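## Task

The right gripper already has a hanger, positioned just outside the shirt's collar. Use the left gripper to grasp the edge of the collar, taking only one layer (front or back, never both). Raise that edge roughly 10 to 20 cm above the table so the neck opens wide while the rest of the shirt stays flat on the table. At the end, exactly one gripper must hold the hanger securely in the air, with the hanger touching nothing else. The second hanger must still hang on the rail, the rack must stand upright, and no gripper may hold the second hanger or the rack.

## Robot and tools

Robot: two arms, left_arm and right_arm, each ending in a parallel gripper. The fingers point along the gripper's +z axis and close along its y axis. end_effector_position is the point between the finger pads, about 1 cm behind the tips. The arm bases sit slightly off their nominal spots. left_arm is at (-0.038, +0.246, +0.032) m and right_arm at (+0.035, -0.308, +0.013) m, both with near-zero yaw.

Frames: the scene frame has its origin at table-top height, midway between the nominal bases. +x points out over the table, +z points up, and +y points toward left_arm. Image left and right do not match the arm names. Every hand pose, hand target and wrist-camera pose is given in that arm's own base frame. Fixed cameras and the table use the scene frame.

Row format: a row is 16 numbers. The first 8 are for left_arm: x, y, z, qw, qx, qy, qz, opening. The next 8 are the same for right_arm. Both arms must always be filled in, even if only one moves. x, y, z is an absolute target in metres for the gripper point, in that arm's base frame. The quaternion is the absolute target orientation, w first. The opening runs from -1 (closed) to +1 (fully open, 0.094 m).
- To keep an arm still, resend its last reported pose and its current opening in every call.
- To keep an orientation steady, repeat the same commanded quaternion rather than copying the drifted reported one.
- An opening of 0 is a real command, not a way to leave the gripper alone.

execute_actions(actions, cameras): actions is a list of actions. Each action is a table of up to 15 rows, one per 1/30 s control step. If a table is shorter than 15 rows, its last row is held for the remaining steps. An action is rejected for both arms if any target lies more than 0.6 m from that gripper's current position along any gripper axis. If the first action fails this check, or any action is malformed, the whole call is rejected. An empty list just returns the state and images. cameras is a list of names; omitting it, null or ["all"] shows all, and [] shows none.

move(target, speed, blend, opening_speed, blocking, cameras): drives each gripper in a straight line from its current Hand target to the absolute pose(s) in target.
- target: one 16-number row, or a list of up to 15 rows visited in turn within a 10 s cap.
- speed: m/s, 0.002 to 2.9, default 0.25. Rotation is capped at twice that value in rad/s. Give one value, or one per target.
- blend: metres by which corners between listed targets are rounded. The default is 0.
- opening_speed: how fast the commanded opening changes, per second on the -1..1 scale, at least 0.2. Use it to close gently on cloth.
- blocking=false: returns after about 0.5 s while the motion continues. A new move replaces the running one.
- Paths do not avoid obstacles or the other arm. The gripper lags and drifts more at high speed.
- Opening changes on later targets only take effect once everything has come to rest there.
- The extra "move:" line reports how the move ended: done (within 10 mm and 2 degrees), off_target, moving, held or fault. limits=paced means a pose was clipped; limits=held means steps were withheld.

Other tools:
- wait(seconds 0 to 10, cameras): lets time pass while each arm holds its last command.
- stop(cameras): brakes a running move.
- zoom_image(camera, region=[x0,y0,x1,y1]): region is in pixels of that camera's latest image, at most 504x504.
- read_manual(section="licences"): returns licence text only.
- finished_scene(scene): ends the scene, with scene an integer from 1 to 3. After ending scene 1, make no further calls in that reply.

Cameras: cam_head_left, cam_head_right, cam_high, cam_low, cam_left_wrist and cam_right_wrist, all 672x504. Calibration data is supplied; fixed cameras may be off by a couple of degrees or millimetres.

Result contents: per-arm end_effector_position and quaternion, Hand target, Tool commands, grip_measured (same scale as opening, reading up to about 2.7 mm wide when empty), joint positions, velocities and torques. Torques include gravity and are offset and noisy. Calls that ran actions also list end_effector_position at some steps. Results also show a Scene clock, and MOTOR HOT or OVER-TEMPERATURE FAULT warnings when relevant.

Control behaviour:
- Each step, the controller limits commanded rotation to 40 degrees from the measured orientation.
- Because of friction and load, an arm may rest a few centimetres from its commanded pose. That offset alone does not mean it is touching something.
- Large requests may not complete in one action, so send the remainder in the next one.

Gripping:
- The fingers go to where grip_measured will read the commanded value.
- About 0.05 below the reading at first contact, the gripper squeezes at full force, roughly 50 to 64 N per pad.
- To release, command an opening well above grip_measured.

Avoid:
- Dropping the hanger, and releasing anything that is still moving.
- Knocking the rack or the second hanger.
- Fast or hard contact with the table or fixed objects.
- Dragging the rest of the shirt off the table. Anything left off the table fails the task.
- Letting the grippers or wrist cameras collide; the clearance check does not prevent this. Never close one gripper on the other's fingers.
- Paths passing close to an arm's own base.
- Long stretched-out holds or pushing toward unreachable poses, which overheat motors. At 90 °C the arm folds up and stops working.
- Loose objects may occasionally be nudged by outside pushes.

Each tool is called after "Request:" as name(argument=value, ...), one argument or row to a line, values as JSON.

## Session

Request:
execute_actions(
  actions=[],
)

Scene clock: 0.00 s.
left_arm: end_effector_position=(+0.3837, +0.0009, +0.4072) grip_measured=+1.000 end_effector_quat_wxyz=(+0.707, +0.000, +0.707, +0.000) | right_arm: end_effector_position=(+0.2340, +0.1286, +0.1654) grip_measured=-0.815 end_effector_quat_wxyz=(+0.475, -0.416, +0.719, +0.290)
Joint positions: left_arm=[0 1.047 1.047 0 0 0 0.094] | right_arm=[-0.122 0.92 0.512 -0.435 -1.036 -0.744 0.009]
Joint velocities: within noise
Joint torques (N m): no reading
Motor temperatures (°C): left_arm=[27 29 30 34 28 30 25] | right_arm=[28 35 31 33 26 26 27]
Heat: left arm: 34 °C; right arm: 35 °C.
Hand target: left_arm +0.3802, +0.0009, +0.4189; +0.718, +0.000, +0.697, +0.000 | right_arm +0.2329, +0.1308, +0.1726; +0.483, -0.421, +0.709, +0.295
Tool commands: left_gripper/opening=+1.0 right_gripper/opening=-1.0

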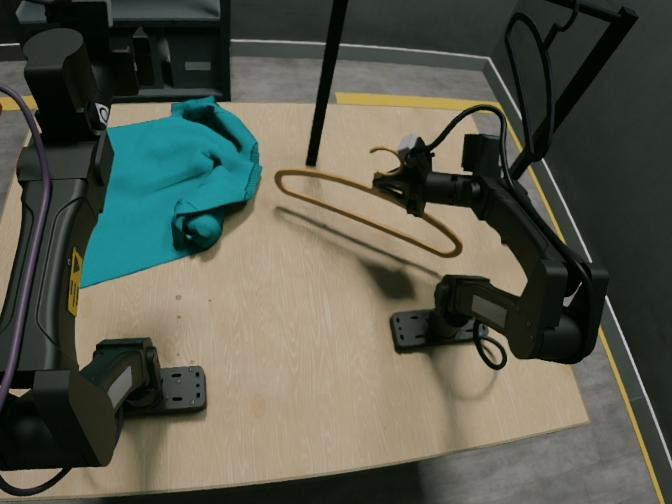

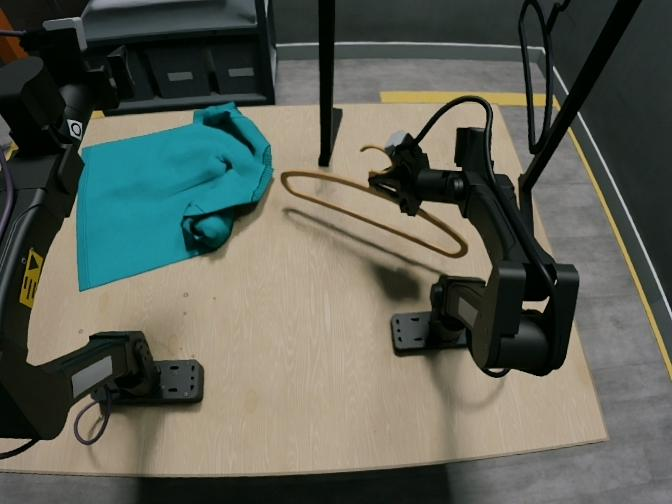

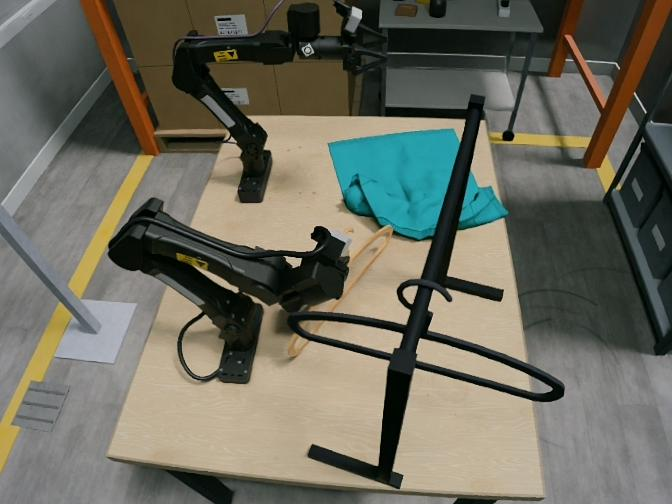

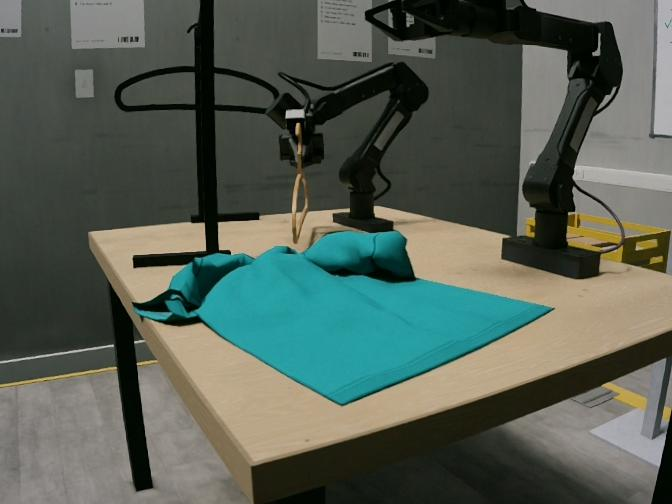

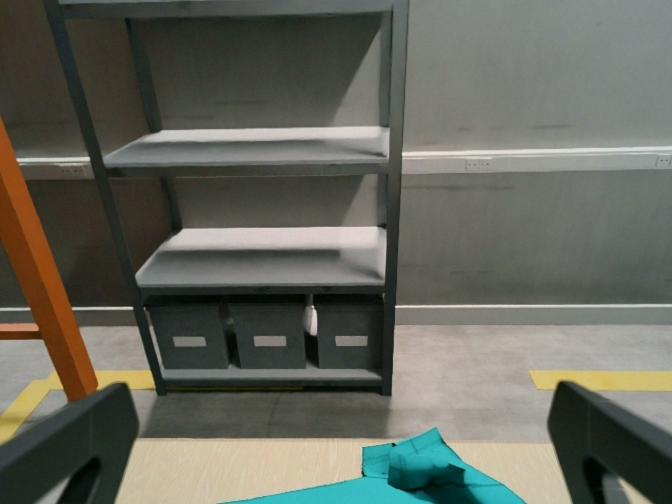

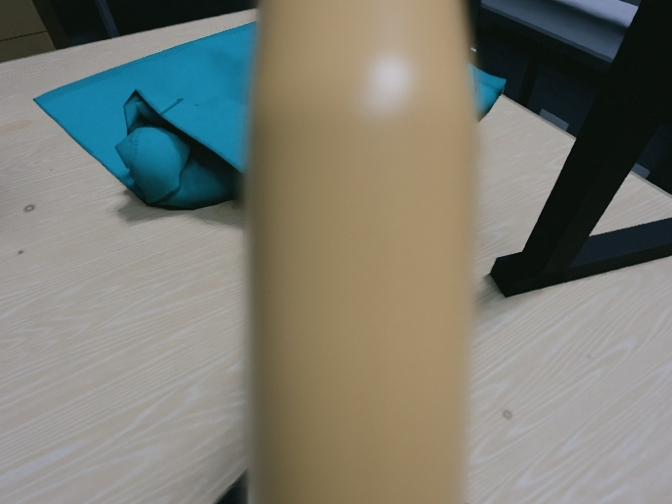

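Request:
zoom_image(
  camera="cam_head_right",
  region=[160, 90, 300, 270],
)

Request:
zoom_image(
  camera="cam_high",
  region=[320, 110, 520, 260],
)

Request:
zoom_image(
  camera="cam_low",
  region=[120, 210, 440, 350],
)

Scaled by 2.800 from the camera's 672x504 image, which has a finer 960x720 frame.

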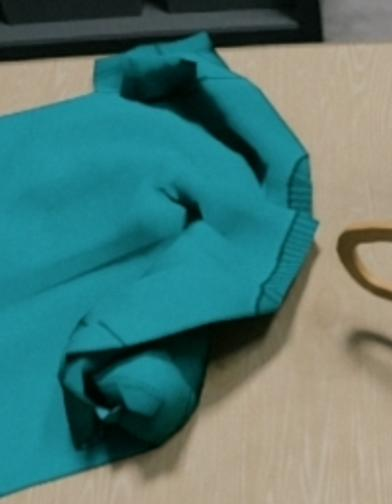

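Scaled by 2.520 from the camera's 672x504 image, which has a finer 960x720 frame.

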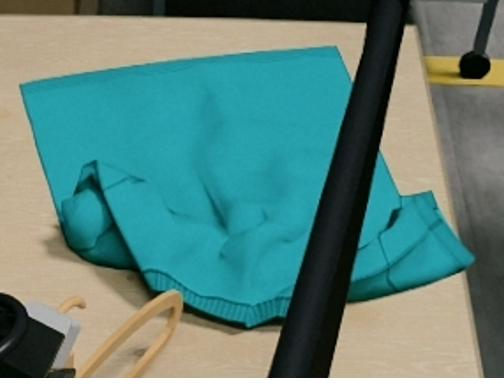

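Scaled by 1.575 from the camera's 672x504 image, which has a finer 960x720 frame.

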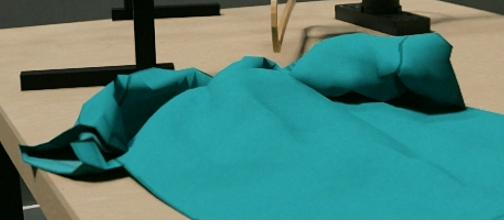

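Request:
move(
  target=[0.3802,0.0009,0.4189,0.707,0,0.707,0,1,0.215,0.03,0.19,0.475,-0.416,0.719,0.290,-1],
  cameras=["cam_head_right","cam_high","cam_low"],
)

Scene clock: 3.27 s.
left_arm: end_effector_position=(+0.3828, +0.0009, +0.4027) grip_measured=+1.000 end_effector_quat_wxyz=(+0.696, +0.000, +0.718, +0.000) | right_arm: end_effector_position=(+0.2109, +0.0337, +0.1829) grip_measured=-0.815 end_effector_quat_wxyz=(+0.467, -0.423, +0.721, +0.288)
Joint positions: left_arm=[0 1.047 1.06 -0.043 0 0 0.094] | right_arm=[-0.707 1.345 0.87 -1.561 -1.11 -2.059 0.009]
Joint velocities: within noise
Joint torques (N m): left_arm=[-0.13 -3.29 10.04 1.67 0.04 0.01] | right_arm=[-0.65 -2.58 6.93 -0.59 -0.59 -0.04]
Motor temperatures (°C): left_arm=[27 29 31 35 28 30 25] | right_arm=[28 35 31 34 27 26 27]
Heat: left arm: 35 °C; right arm: 35 °C.
Hand target: left_arm +0.3798, +0.0008, +0.4187; +0.707, +0.000, +0.707, +0.000 | right_arm +0.2151, +0.0301, +0.1898; +0.475, -0.416, +0.720, +0.288
Off the commanded pose: left_arm 0.016 m, 2 deg | right_arm 0.009 m, 1 deg.
joint sent to its limit (right arm) — joint 4 (wrist pitch), lower limit. The joint targets still meet the commanded pose.
move: off_target (left_arm)
Images, in order (width x height): cam_head_right 672x504, cam_high 672x504, cam_low 672x504.

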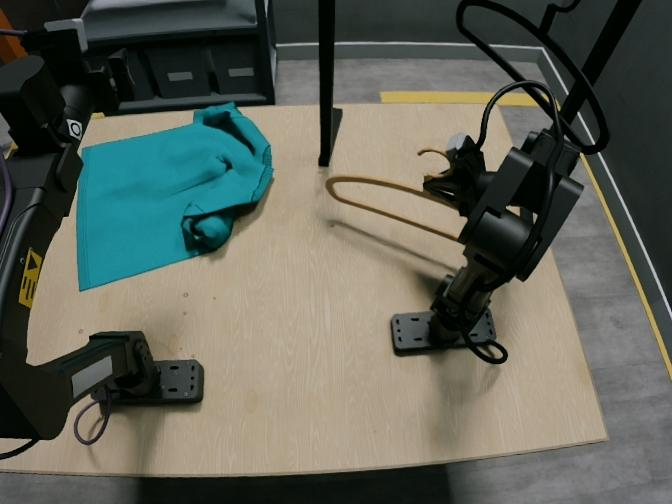

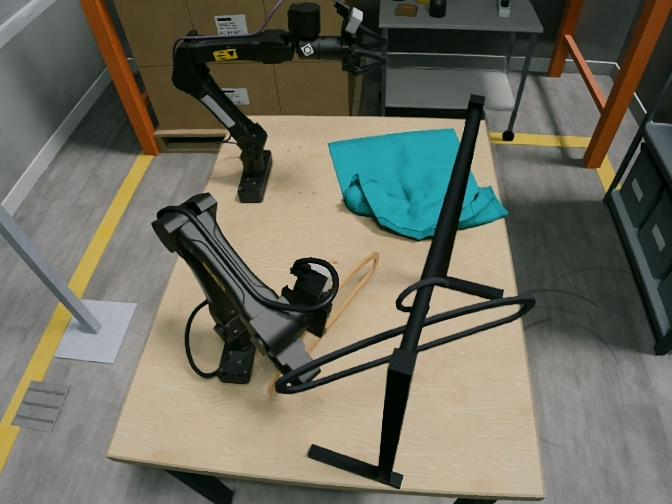

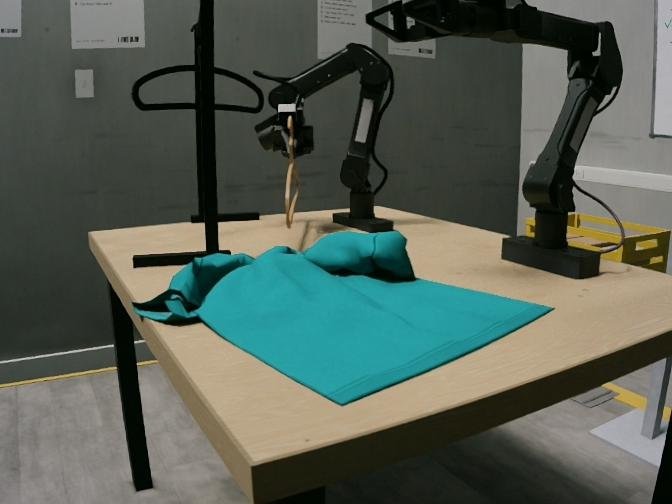

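Request:
move(
  target=[0.4185,-0.2535,0.17,0.0445,0.2005,0.955,0.211,1,0.215,0.03,0.19,0.475,-0.416,0.719,0.290,-1],
)

Scene clock: 8.17 s.
left_arm: end_effector_position=(+0.4169, -0.2501, +0.1715) grip_measured=+1.000 end_effector_quat_wxyz=(+0.171, +0.223, +0.946, +0.163) | right_arm: end_effector_position=(+0.2108, +0.0332, +0.1829) grip_measured=-0.815 end_effector_quat_wxyz=(+0.467, -0.422, +0.722, +0.288)
Joint positions: left_arm=[-0.704 2.359 2.51 -1.551 -0.447 -0.201 0.094] | right_arm=[-0.71 1.345 0.87 -1.562 -1.11 -2.061 0.009]
Joint velocities: within noise
Joint torques (N m): left_arm=[-0.25 -10.59 8.06 0.44 -0.29 0.07] | right_arm=[-0.43 -2.61 6.93 -0.58 -0.6 -0.05]
Motor temperatures (°C): left_arm=[27 29 32 36 28 30 25] | right_arm=[28 35 32 34 27 26 27]
Heat: left arm: 36 °C; right arm: 35 °C.
Hand target: left_arm +0.4181, -0.2532, +0.1695; +0.171, +0.228, +0.944, +0.164 | right_arm +0.2150, +0.0301, +0.1898; +0.475, -0.416, +0.720, +0.288
Off the commanded pose: left_arm 0.004 m, 16 deg | right_arm 0.009 m, 1 deg.
joint sent to its limit (left arm) — joint 4 (wrist pitch), lower limit. The joint targets are off in orientation, not in position.
joint sent to its limit (right arm) — joint 4 (wrist pitch), lower limit. The joint targets still meet the commanded pose.
move: off_target (left_arm)
camera_calibration:
cam_left_wrist: T_world_to_cam=[[-0.37208, -0.840233, -0.394417, 0.013166], [-0.928089, 0.343365, 0.144052, 0.485417], [0.0143917, 0.419653, -0.90757, 0.341337], [0, 0, 0, 1]] pos_world=[0.450497, -0.298856, 0.245055]
cam_right_wrist: T_world_to_cam=[[0.880668, -0.473114, -0.0242343, -0.16339], [-0.373588, -0.662132, -0.649625, 0.254963], [0.2913, 0.581157, -0.759869, 0.140293], [0, 0, 0, 1]] pos_world=[0.198276, 0.00998517, 0.268275]

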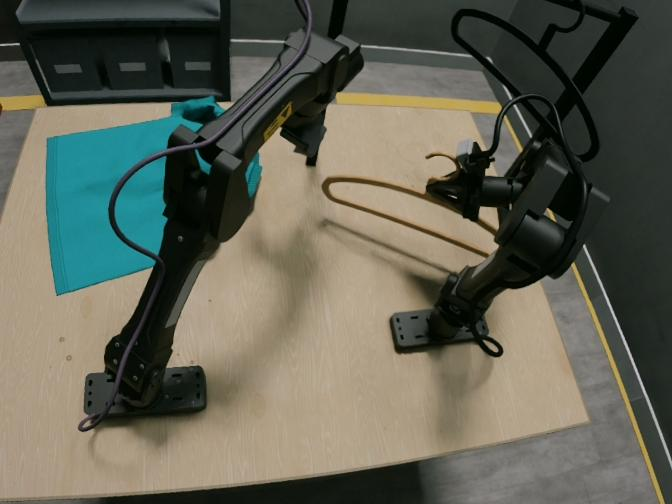

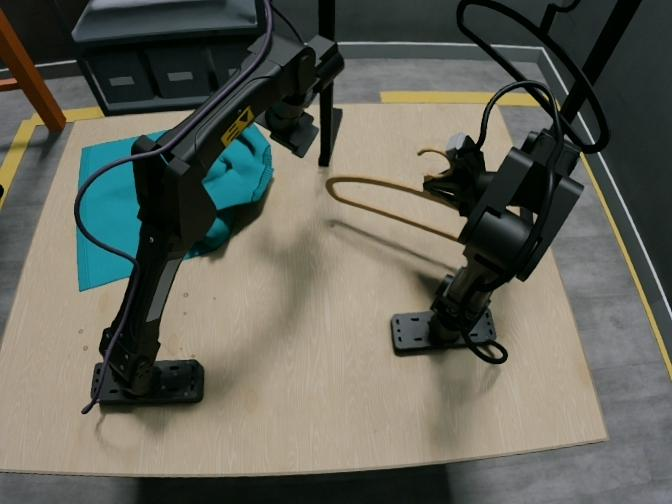

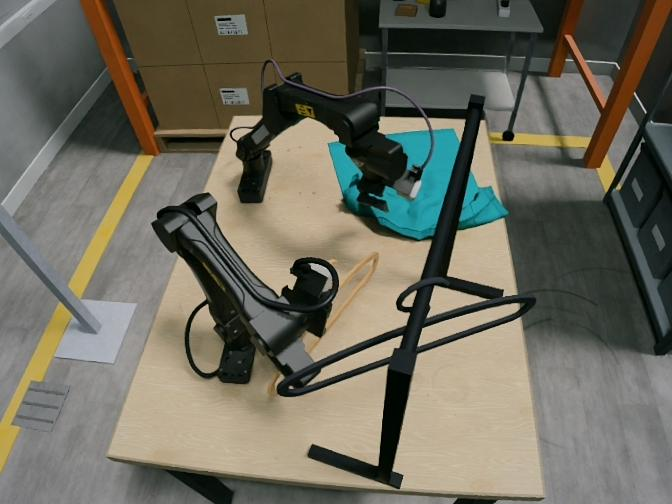

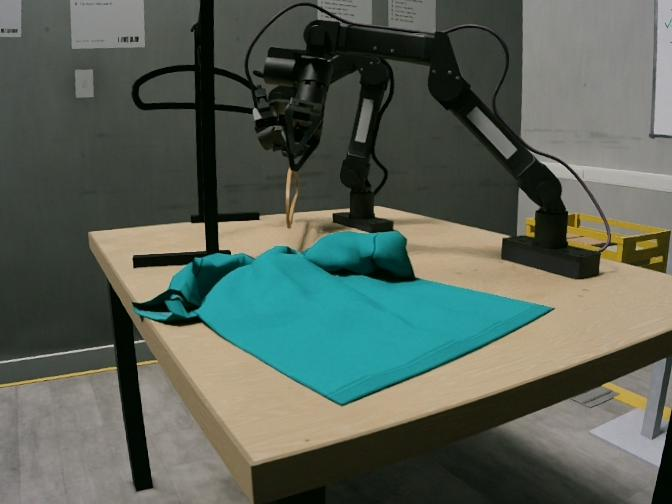

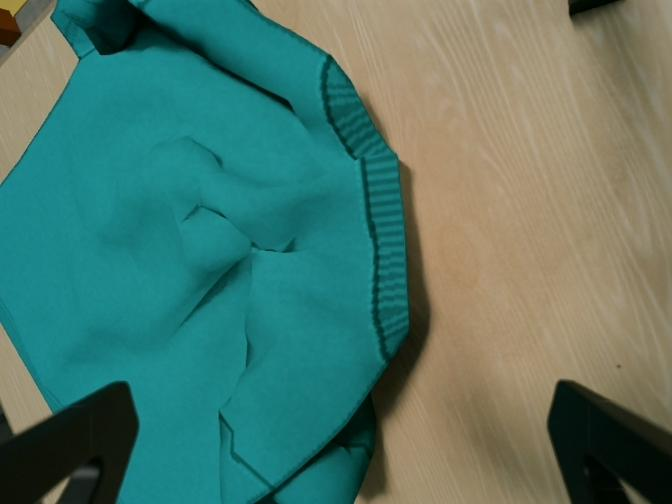

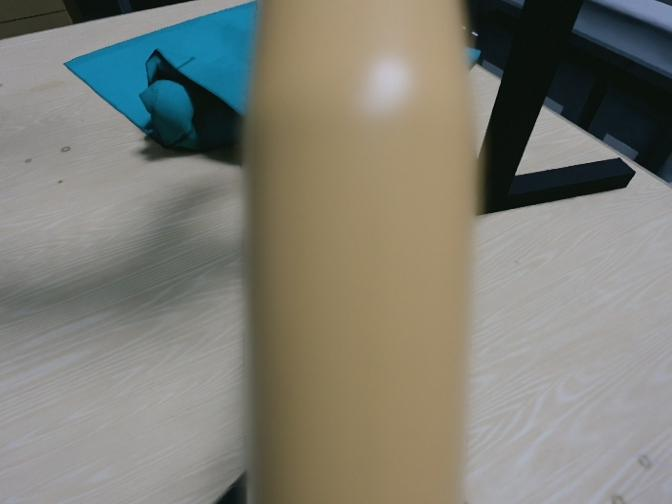

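Request:
zoom_image(
  camera="cam_left_wrist",
  region=[280, 40, 460, 400],
)

Request:
zoom_image(
  camera="cam_right_wrist",
  region=[60, 0, 260, 180],
)

Scaled by 1.400 from the camera's 672x504 image, which has a finer 960x720 frame.

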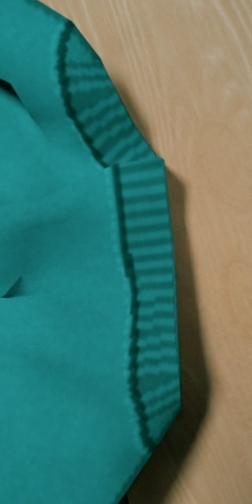

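Scaled by 2.520 from the camera's 672x504 image, which has a finer 960x720 frame.

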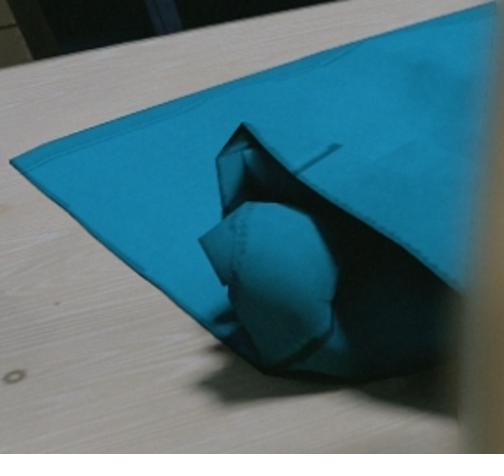

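Request:
move(
  target=[
    [0.445,-0.236,0.07,0.171,0.223,0.946,0.163,0.6,0.215,0.03,0.19,0.475,-0.416,0.719,0.290,-1],
    [0.449,-0.230,0.022,0.171,0.223,0.946,0.163,0.6,0.215,0.03,0.19,0.475,-0.416,0.719,0.290,-1],
  ],
  speed=0.12,
)

Scene clock: 11.20 s.
left_arm: end_effector_position=(+0.4438, -0.2317, +0.0173) grip_measured=+0.602 end_effector_quat_wxyz=(+0.161, +0.227, +0.946, +0.166) | right_arm: end_effector_position=(+0.2108, +0.0332, +0.1829) grip_measured=-0.815 end_effector_quat_wxyz=(+0.467, -0.422, +0.722, +0.288)
Joint positions: left_arm=[-0.635 2.359 1.889 -0.92 -0.433 -0.124 0.075] | right_arm=[-0.71 1.345 0.87 -1.562 -1.11 -2.061 0.009]
Joint velocities: within noise
Joint torques (N m): left_arm=[0.66 -13.26 6.05 0.71 -0.26 0.07] | right_arm=[-0.44 -2.61 6.93 -0.58 -0.6 -0.06]
Motor temperatures (°C): left_arm=[27 30 32 35 28 30 25] | right_arm=[28 35 32 34 27 26 27]
Heat: left arm: 35 °C; right arm: 35 °C.
Hand target: left_arm +0.4489, -0.2300, +0.0220; +0.171, +0.223, +0.946, +0.163 | right_arm +0.2150, +0.0301, +0.1898; +0.475, -0.416, +0.720, +0.288
Off the commanded pose: left_arm 0.007 m, 1 deg | right_arm 0.009 m, 1 deg.
joint sent to its limit (right arm) — joint 4 (wrist pitch), lower limit. The joint targets still meet the commanded pose.
move: done
camera_calibration:
cam_left_wrist: T_world_to_cam=[[-0.381187, -0.834691, -0.397475, -0.0168004], [-0.924497, 0.343448, 0.165378, 0.524356], [-0.00152741, 0.430504, -0.902587, 0.20284], [0, 0, 0, 1]] pos_world=[0.478671, -0.281436, 0.0896866]
cam_right_wrist: T_world_to_cam=[[0.880668, -0.473114, -0.0242343, -0.16339], [-0.373588, -0.662132, -0.649625, 0.254963], [0.2913, 0.581157, -0.759869, 0.140293], [0, 0, 0, 1]] pos_world=[0.198276, 0.00998517, 0.268275]

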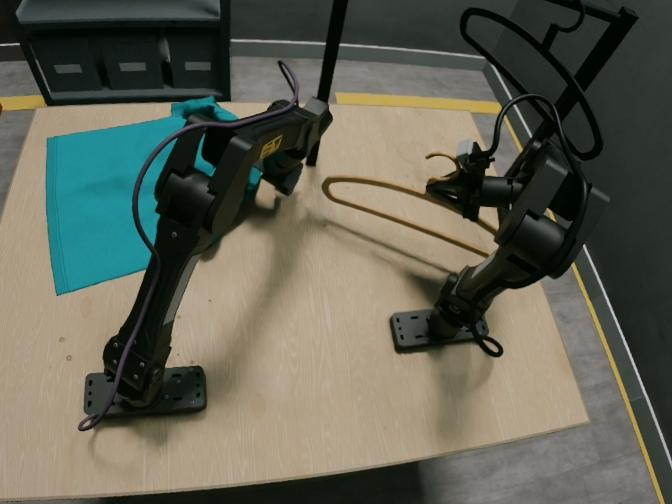

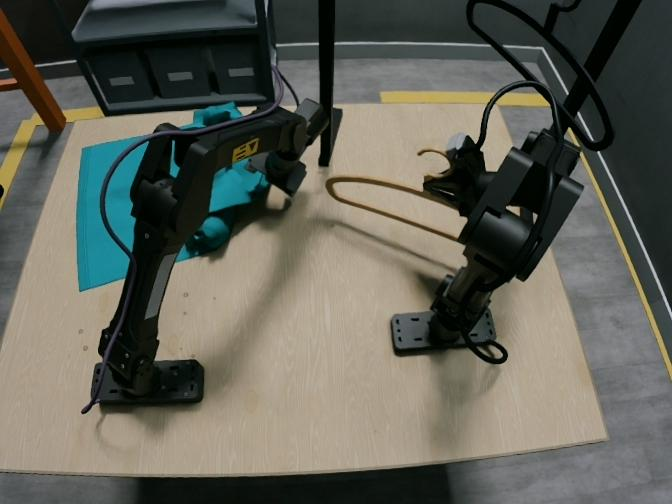

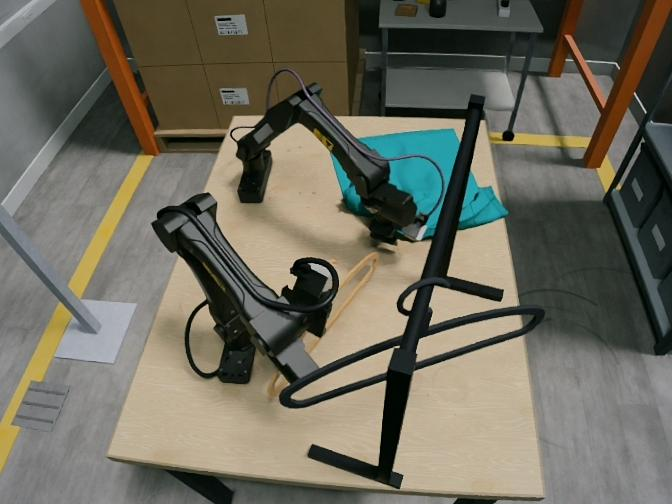

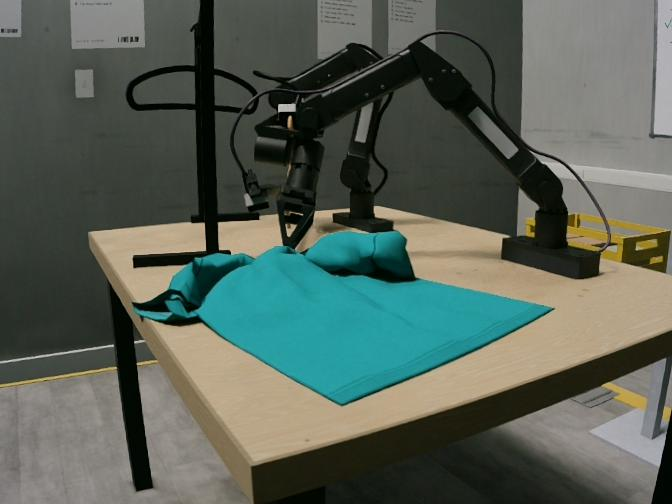

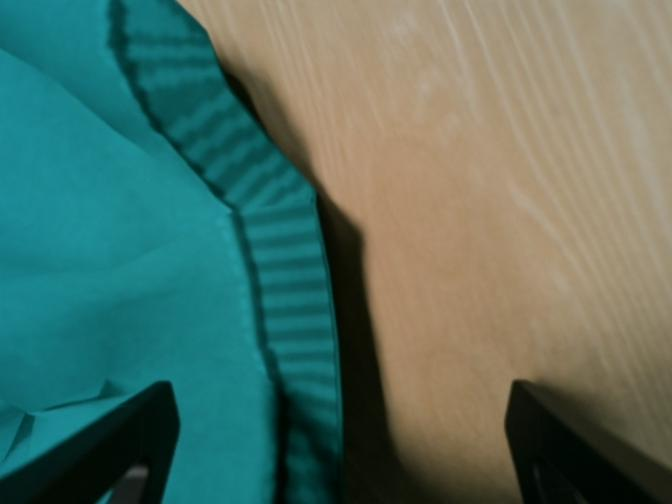

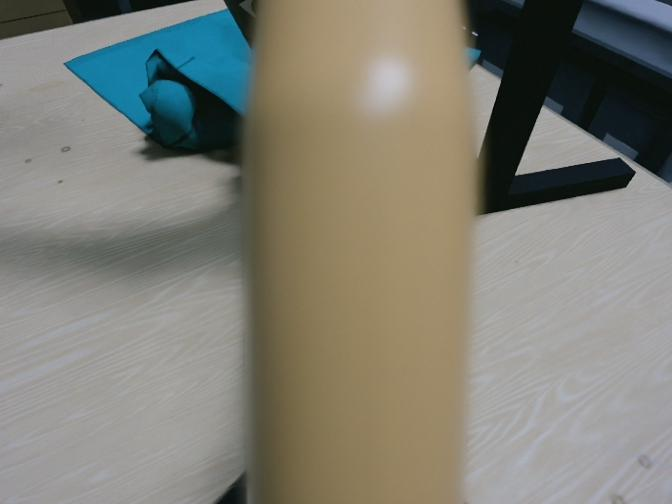

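Request:
move(
  target=[0.455,-0.224,0.006,0.171,0.223,0.946,0.163,0.6,0.215,0.03,0.19,0.475,-0.416,0.719,0.290,-1],
  speed=0.08,
  cameras=["cam_left_wrist","cam_low"],
)

Request:
move(
  target=[0.455,-0.224,0.006,0.171,0.223,0.946,0.163,-0.5,0.215,0.03,0.19,0.475,-0.416,0.719,0.290,-1],
  opening_speed=1.5,
  cameras=["cam_left_wrist","cam_low"],
)

Scene clock: 12.47 s.
left_arm: end_effector_position=(+0.4527, -0.2259, +0.0117) grip_measured=+0.602 end_effector_quat_wxyz=(+0.171, +0.223, +0.946, +0.162) | right_arm: end_effector_position=(+0.2108, +0.0332, +0.1829) grip_measured=-0.815 end_effector_quat_wxyz=(+0.467, -0.422, +0.722, +0.288)
Joint positions: left_arm=[-0.614 2.359 1.862 -0.862 -0.429 -0.105 0.075] | right_arm=[-0.71 1.345 0.87 -1.562 -1.11 -2.061 0.009]
Joint velocities: within noise
Joint torques (N m): left_arm=[0.29 -11.74 5.94 0.74 -0.24 0.07] | right_arm=[-0.43 -2.61 6.91 -0.58 -0.6 -0.06]
Motor temperatures (°C): left_arm=[27 30 32 35 28 30 25] | right_arm=[28 35 32 34 27 26 27]
Heat: left arm: 35 °C; right arm: 35 °C.
Hand target: left_arm +0.4549, -0.2240, +0.0060; +0.171, +0.223, +0.946, +0.163 | right_arm +0.2150, +0.0301, +0.1898; +0.475, -0.416, +0.720, +0.288
Off the commanded pose: left_arm 0.006 m, 0 deg | right_arm 0.009 m, 1 deg.
joint sent to its limit (right arm) — joint 4 (wrist pitch), lower limit. The joint targets still meet the commanded pose.
move: done
camera_calibration:
cam_left_wrist: T_world_to_cam=[[-0.37154, -0.840927, -0.393447, -0.0165856], [-0.928316, 0.342744, 0.14407, 0.533334], [0.0136987, 0.418771, -0.907989, 0.185814], [0, 0, 0, 1]] pos_world=[0.486395, -0.274558, 0.0853541]
Images, in order (width x height): cam_low 672x504, cam_left_wrist 672x504.

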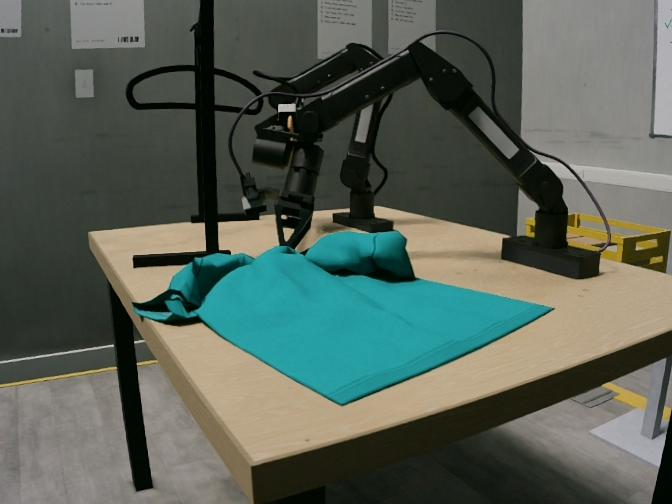

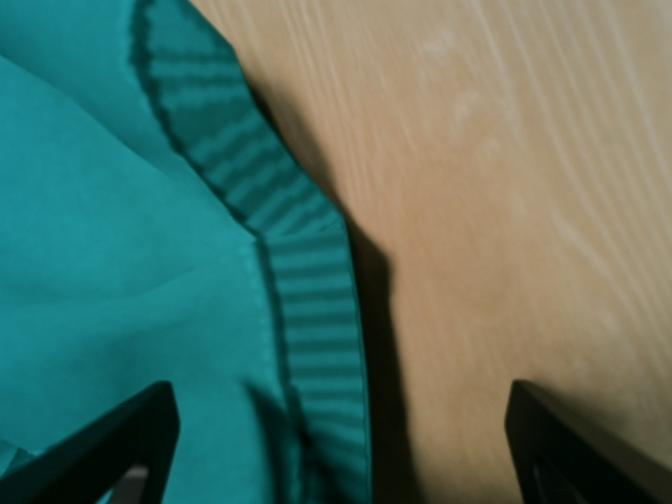

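Scene clock: 13.43 s.
left_arm: end_effector_position=(+0.4528, -0.2261, +0.0117) grip_measured=-0.498 end_effector_quat_wxyz=(+0.171, +0.223, +0.946, +0.162) | right_arm: end_effector_position=(+0.2108, +0.0332, +0.1829) grip_measured=-0.815 end_effector_quat_wxyz=(+0.467, -0.422, +0.722, +0.288)
Joint positions: left_arm=[-0.614 2.359 1.862 -0.861 -0.429 -0.104 0.024] | right_arm=[-0.71 1.345 0.87 -1.562 -1.11 -2.061 0.009]
Joint velocities: within noise
Joint torques (N m): left_arm=[0.39 -11.73 5.86 0.77 -0.26 0.05] | right_arm=[-0.43 -2.61 6.91 -0.58 -0.61 -0.05]
Motor temperatures (°C): left_arm=[27 30 32 35 28 30 25] | right_arm=[28 35 32 34 27 26 27]
Heat: left arm: 35 °C; right arm: 35 °C.
Hand target: left_arm +0.4549, -0.2240, +0.0060; +0.171, +0.223, +0.946, +0.163 | right_arm +0.2150, +0.0301, +0.1898; +0.475, -0.416, +0.720, +0.288
Off the commanded pose: left_arm 0.006 m, 0 deg | right_arm 0.009 m, 1 deg.
joint sent to its limit (right arm) — joint 4 (wrist pitch), lower limit. The joint targets still meet the commanded pose.
move: done
camera_calibration:
cam_left_wrist: T_world_to_cam=[[-0.37193, -0.841125, -0.392653, -0.0166875], [-0.928155, 0.343356, 0.143648, 0.53353], [0.0139937, 0.417869, -0.908399, 0.185541], [0, 0, 0, 1]] pos_world=[0.486396, -0.274759, 0.0853527]
Images, in order (width x height): cam_low 672x504, cam_left_wrist 672x504.

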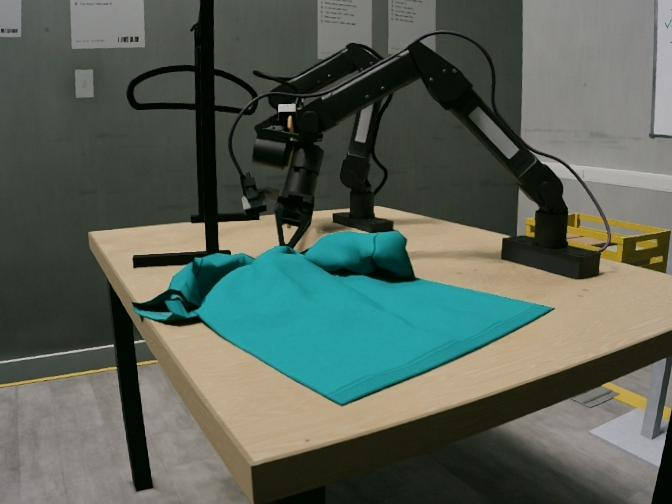

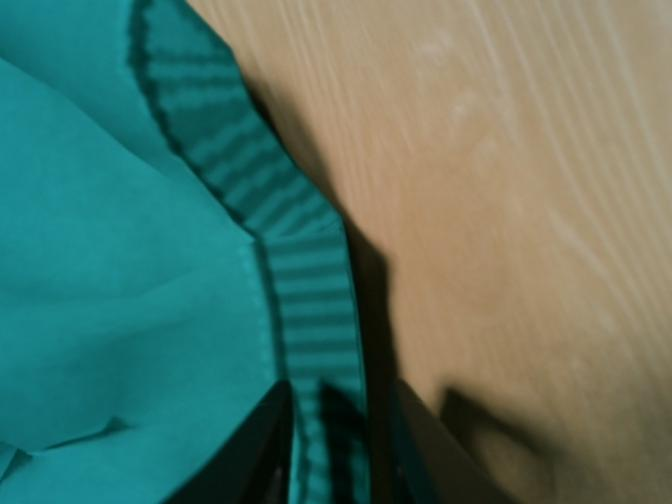

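Request:
move(
  target=[
    [0.457,-0.218,-0.008,0.171,0.223,0.946,0.163,-0.3,0.215,0.03,0.19,0.475,-0.416,0.719,0.290,-1],
    [0.457,-0.218,-0.008,0.171,0.223,0.946,0.163,-1,0.215,0.03,0.19,0.475,-0.416,0.719,0.290,-1],
  ],
  opening_speed=1.5,
  speed=0.08,
  cameras=["cam_left_wrist","cam_low"],
)

Request:
move(
  target=[0.457,-0.215,0.08,0.171,0.223,0.946,0.163,-1,0.215,0.03,0.19,0.475,-0.416,0.719,0.290,-1],
  speed=0.1,
)

Scene clock: 15.30 s.
left_arm: end_effector_position=(+0.4553, -0.2212, +0.0016) grip_measured=-0.980 end_effector_quat_wxyz=(+0.175, +0.223, +0.946, +0.160) | right_arm: end_effector_position=(+0.2107, +0.0332, +0.1828) grip_measured=-0.815 end_effector_quat_wxyz=(+0.467, -0.422, +0.722, +0.288)
Joint positions: left_arm=[-0.602 2.359 1.818 -0.804 -0.426 -0.09 0.001] | right_arm=[-0.71 1.345 0.87 -1.562 -1.109 -2.061 0.009]
Joint velocities: within noise
Joint torques (N m): left_arm=[0.54 -11.02 5.93 0.75 -0.26 0.06] | right_arm=[-0.43 -2.61 6.91 -0.58 -0.6 -0.05]
Motor temperatures (°C): left_arm=[27 30 32 35 28 30 25] | right_arm=[28 35 32 34 27 26 27]
Heat: left arm: 35 °C; right arm: 35 °C.
Hand target: left_arm +0.4568, -0.2179, -0.0079; +0.171, +0.223, +0.946, +0.163 | right_arm +0.2150, +0.0301, +0.1898; +0.475, -0.416, +0.720, +0.288
Off the commanded pose: left_arm 0.010 m, 1 deg | right_arm 0.009 m, 1 deg.
joint sent to its limit (right arm) — joint 4 (wrist pitch), lower limit. The joint targets still meet the commanded pose.
move: done
camera_calibration:
cam_left_wrist: T_world_to_cam=[[-0.370444, -0.842347, -0.391437, -0.0164913], [-0.928628, 0.345167, 0.136048, 0.53629], [0.0205115, 0.413897, -0.910092, 0.170486], [0, 0, 0, 1]] pos_world=[0.488408, -0.269565, 0.0757417]
Images, in order (width x height): cam_low 672x504, cam_left_wrist 672x504.

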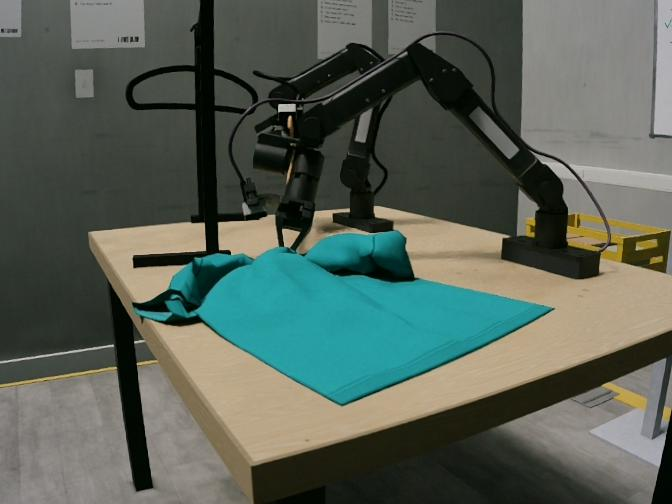

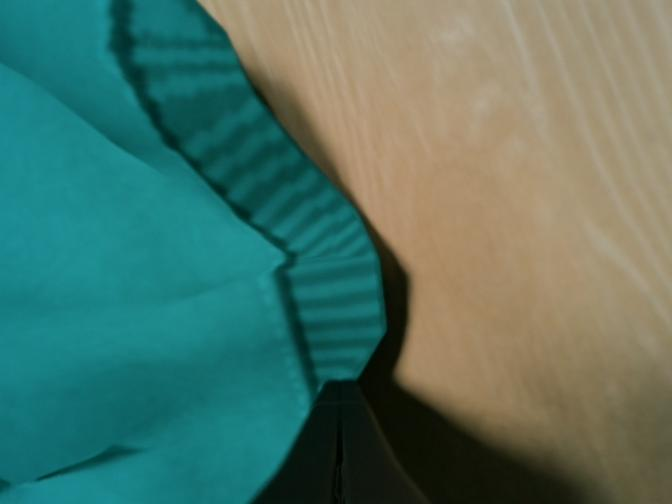

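Scene clock: 16.93 s.
left_arm: end_effector_position=(+0.4489, -0.2147, +0.0475) grip_measured=-0.981 end_effector_quat_wxyz=(+0.142, +0.232, +0.947, +0.173) | right_arm: end_effector_position=(+0.2107, +0.0332, +0.1828) grip_measured=-0.815 end_effector_quat_wxyz=(+0.467, -0.422, +0.722, +0.288)
Joint positions: left_arm=[-0.598 2.348 1.999 -1.067 -0.425 -0.084 0.001] | right_arm=[-0.71 1.345 0.87 -1.562 -1.109 -2.061 0.009]
Joint velocities: within noise
Joint torques (N m): left_arm=[0.76 -16.42 8.59 0.39 -0.26 0.06] | right_arm=[-0.43 -2.62 6.93 -0.58 -0.61 -0.05]
Motor temperatures (°C): left_arm=[27 31 32 35 28 30 25] | right_arm=[28 35 32 34 27 26 27]
Heat: left arm: 35 °C; right arm: 35 °C.
Hand target: left_arm +0.4564, -0.2145, +0.0794; +0.171, +0.223, +0.946, +0.163 | right_arm +0.2150, +0.0301, +0.1898; +0.475, -0.416, +0.720, +0.288
Off the commanded pose: left_arm 0.033 m, 4 deg | right_arm 0.009 m, 1 deg.
joint sent to its limit (right arm) — joint 4 (wrist pitch), lower limit. The joint targets still meet the commanded pose.
move: off_target (left_arm)
camera_calibration:
cam_left_wrist: T_world_to_cam=[[-0.396108, -0.824966, -0.40315, 0.020379], [-0.917595, 0.339659, 0.206524, 0.512404], [-0.0334413, 0.451734, -0.891526, 0.241224], [0, 0, 0, 1]] pos_world=[0.486319, -0.2662, 0.11745]
cam_right_wrist: T_world_to_cam=[[0.880741, -0.47298, -0.0242027, -0.163414], [-0.373567, -0.662394, -0.649371, 0.254891], [0.291108, 0.580969, -0.760087, 0.140391], [0, 0, 0, 1]] pos_world=[0.198275, 0.00998389, 0.268273]

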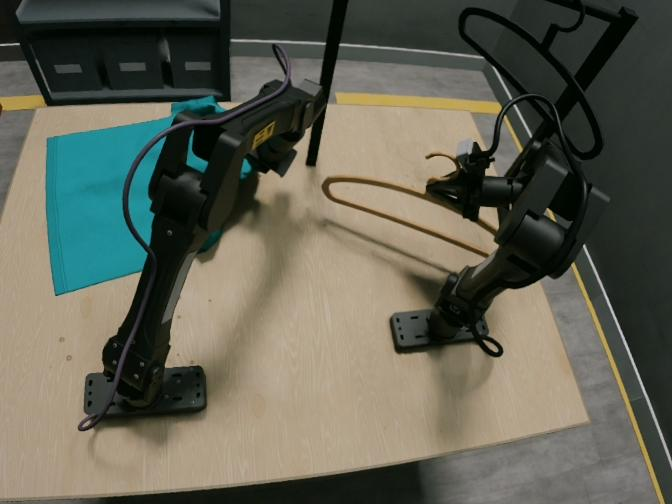

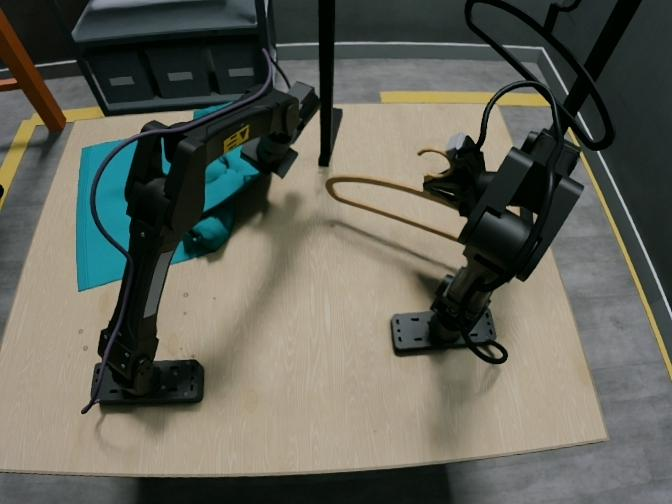

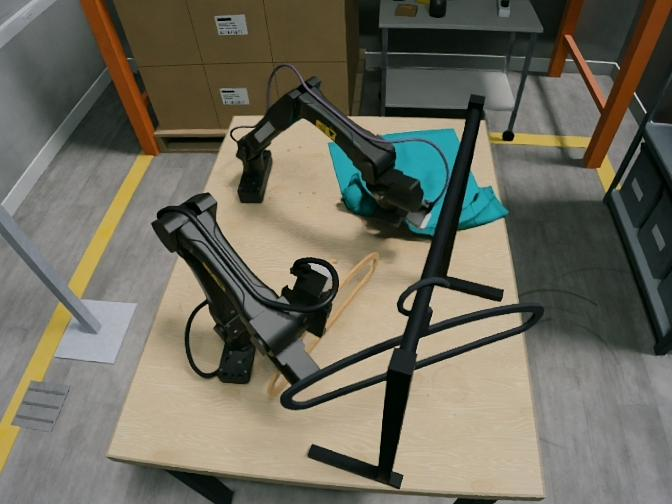

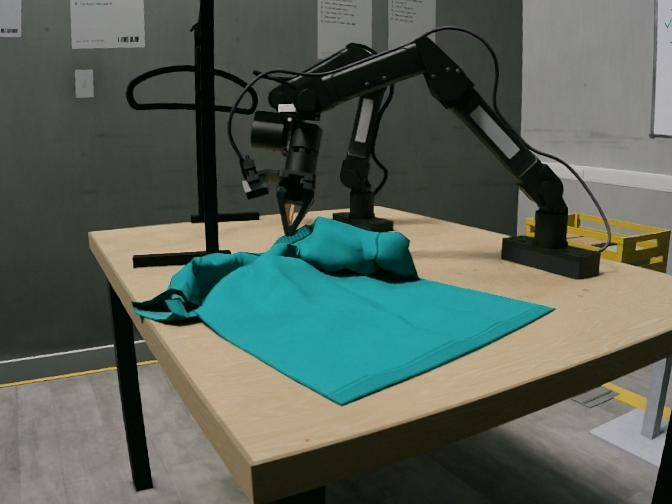

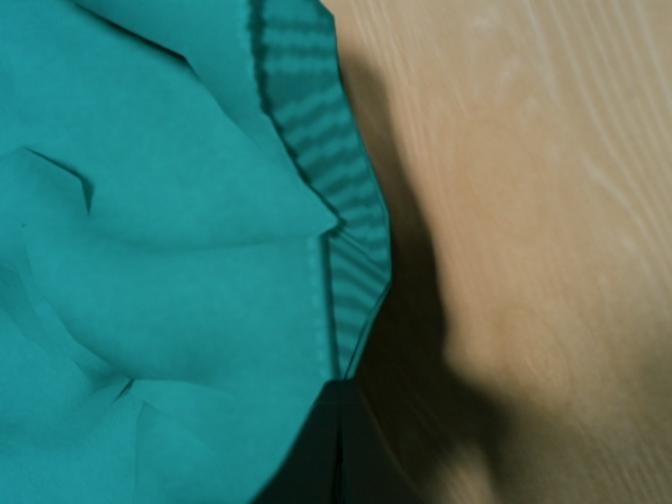

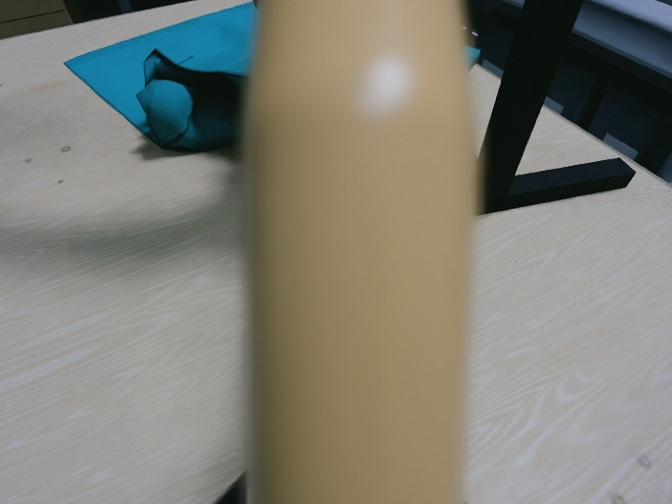

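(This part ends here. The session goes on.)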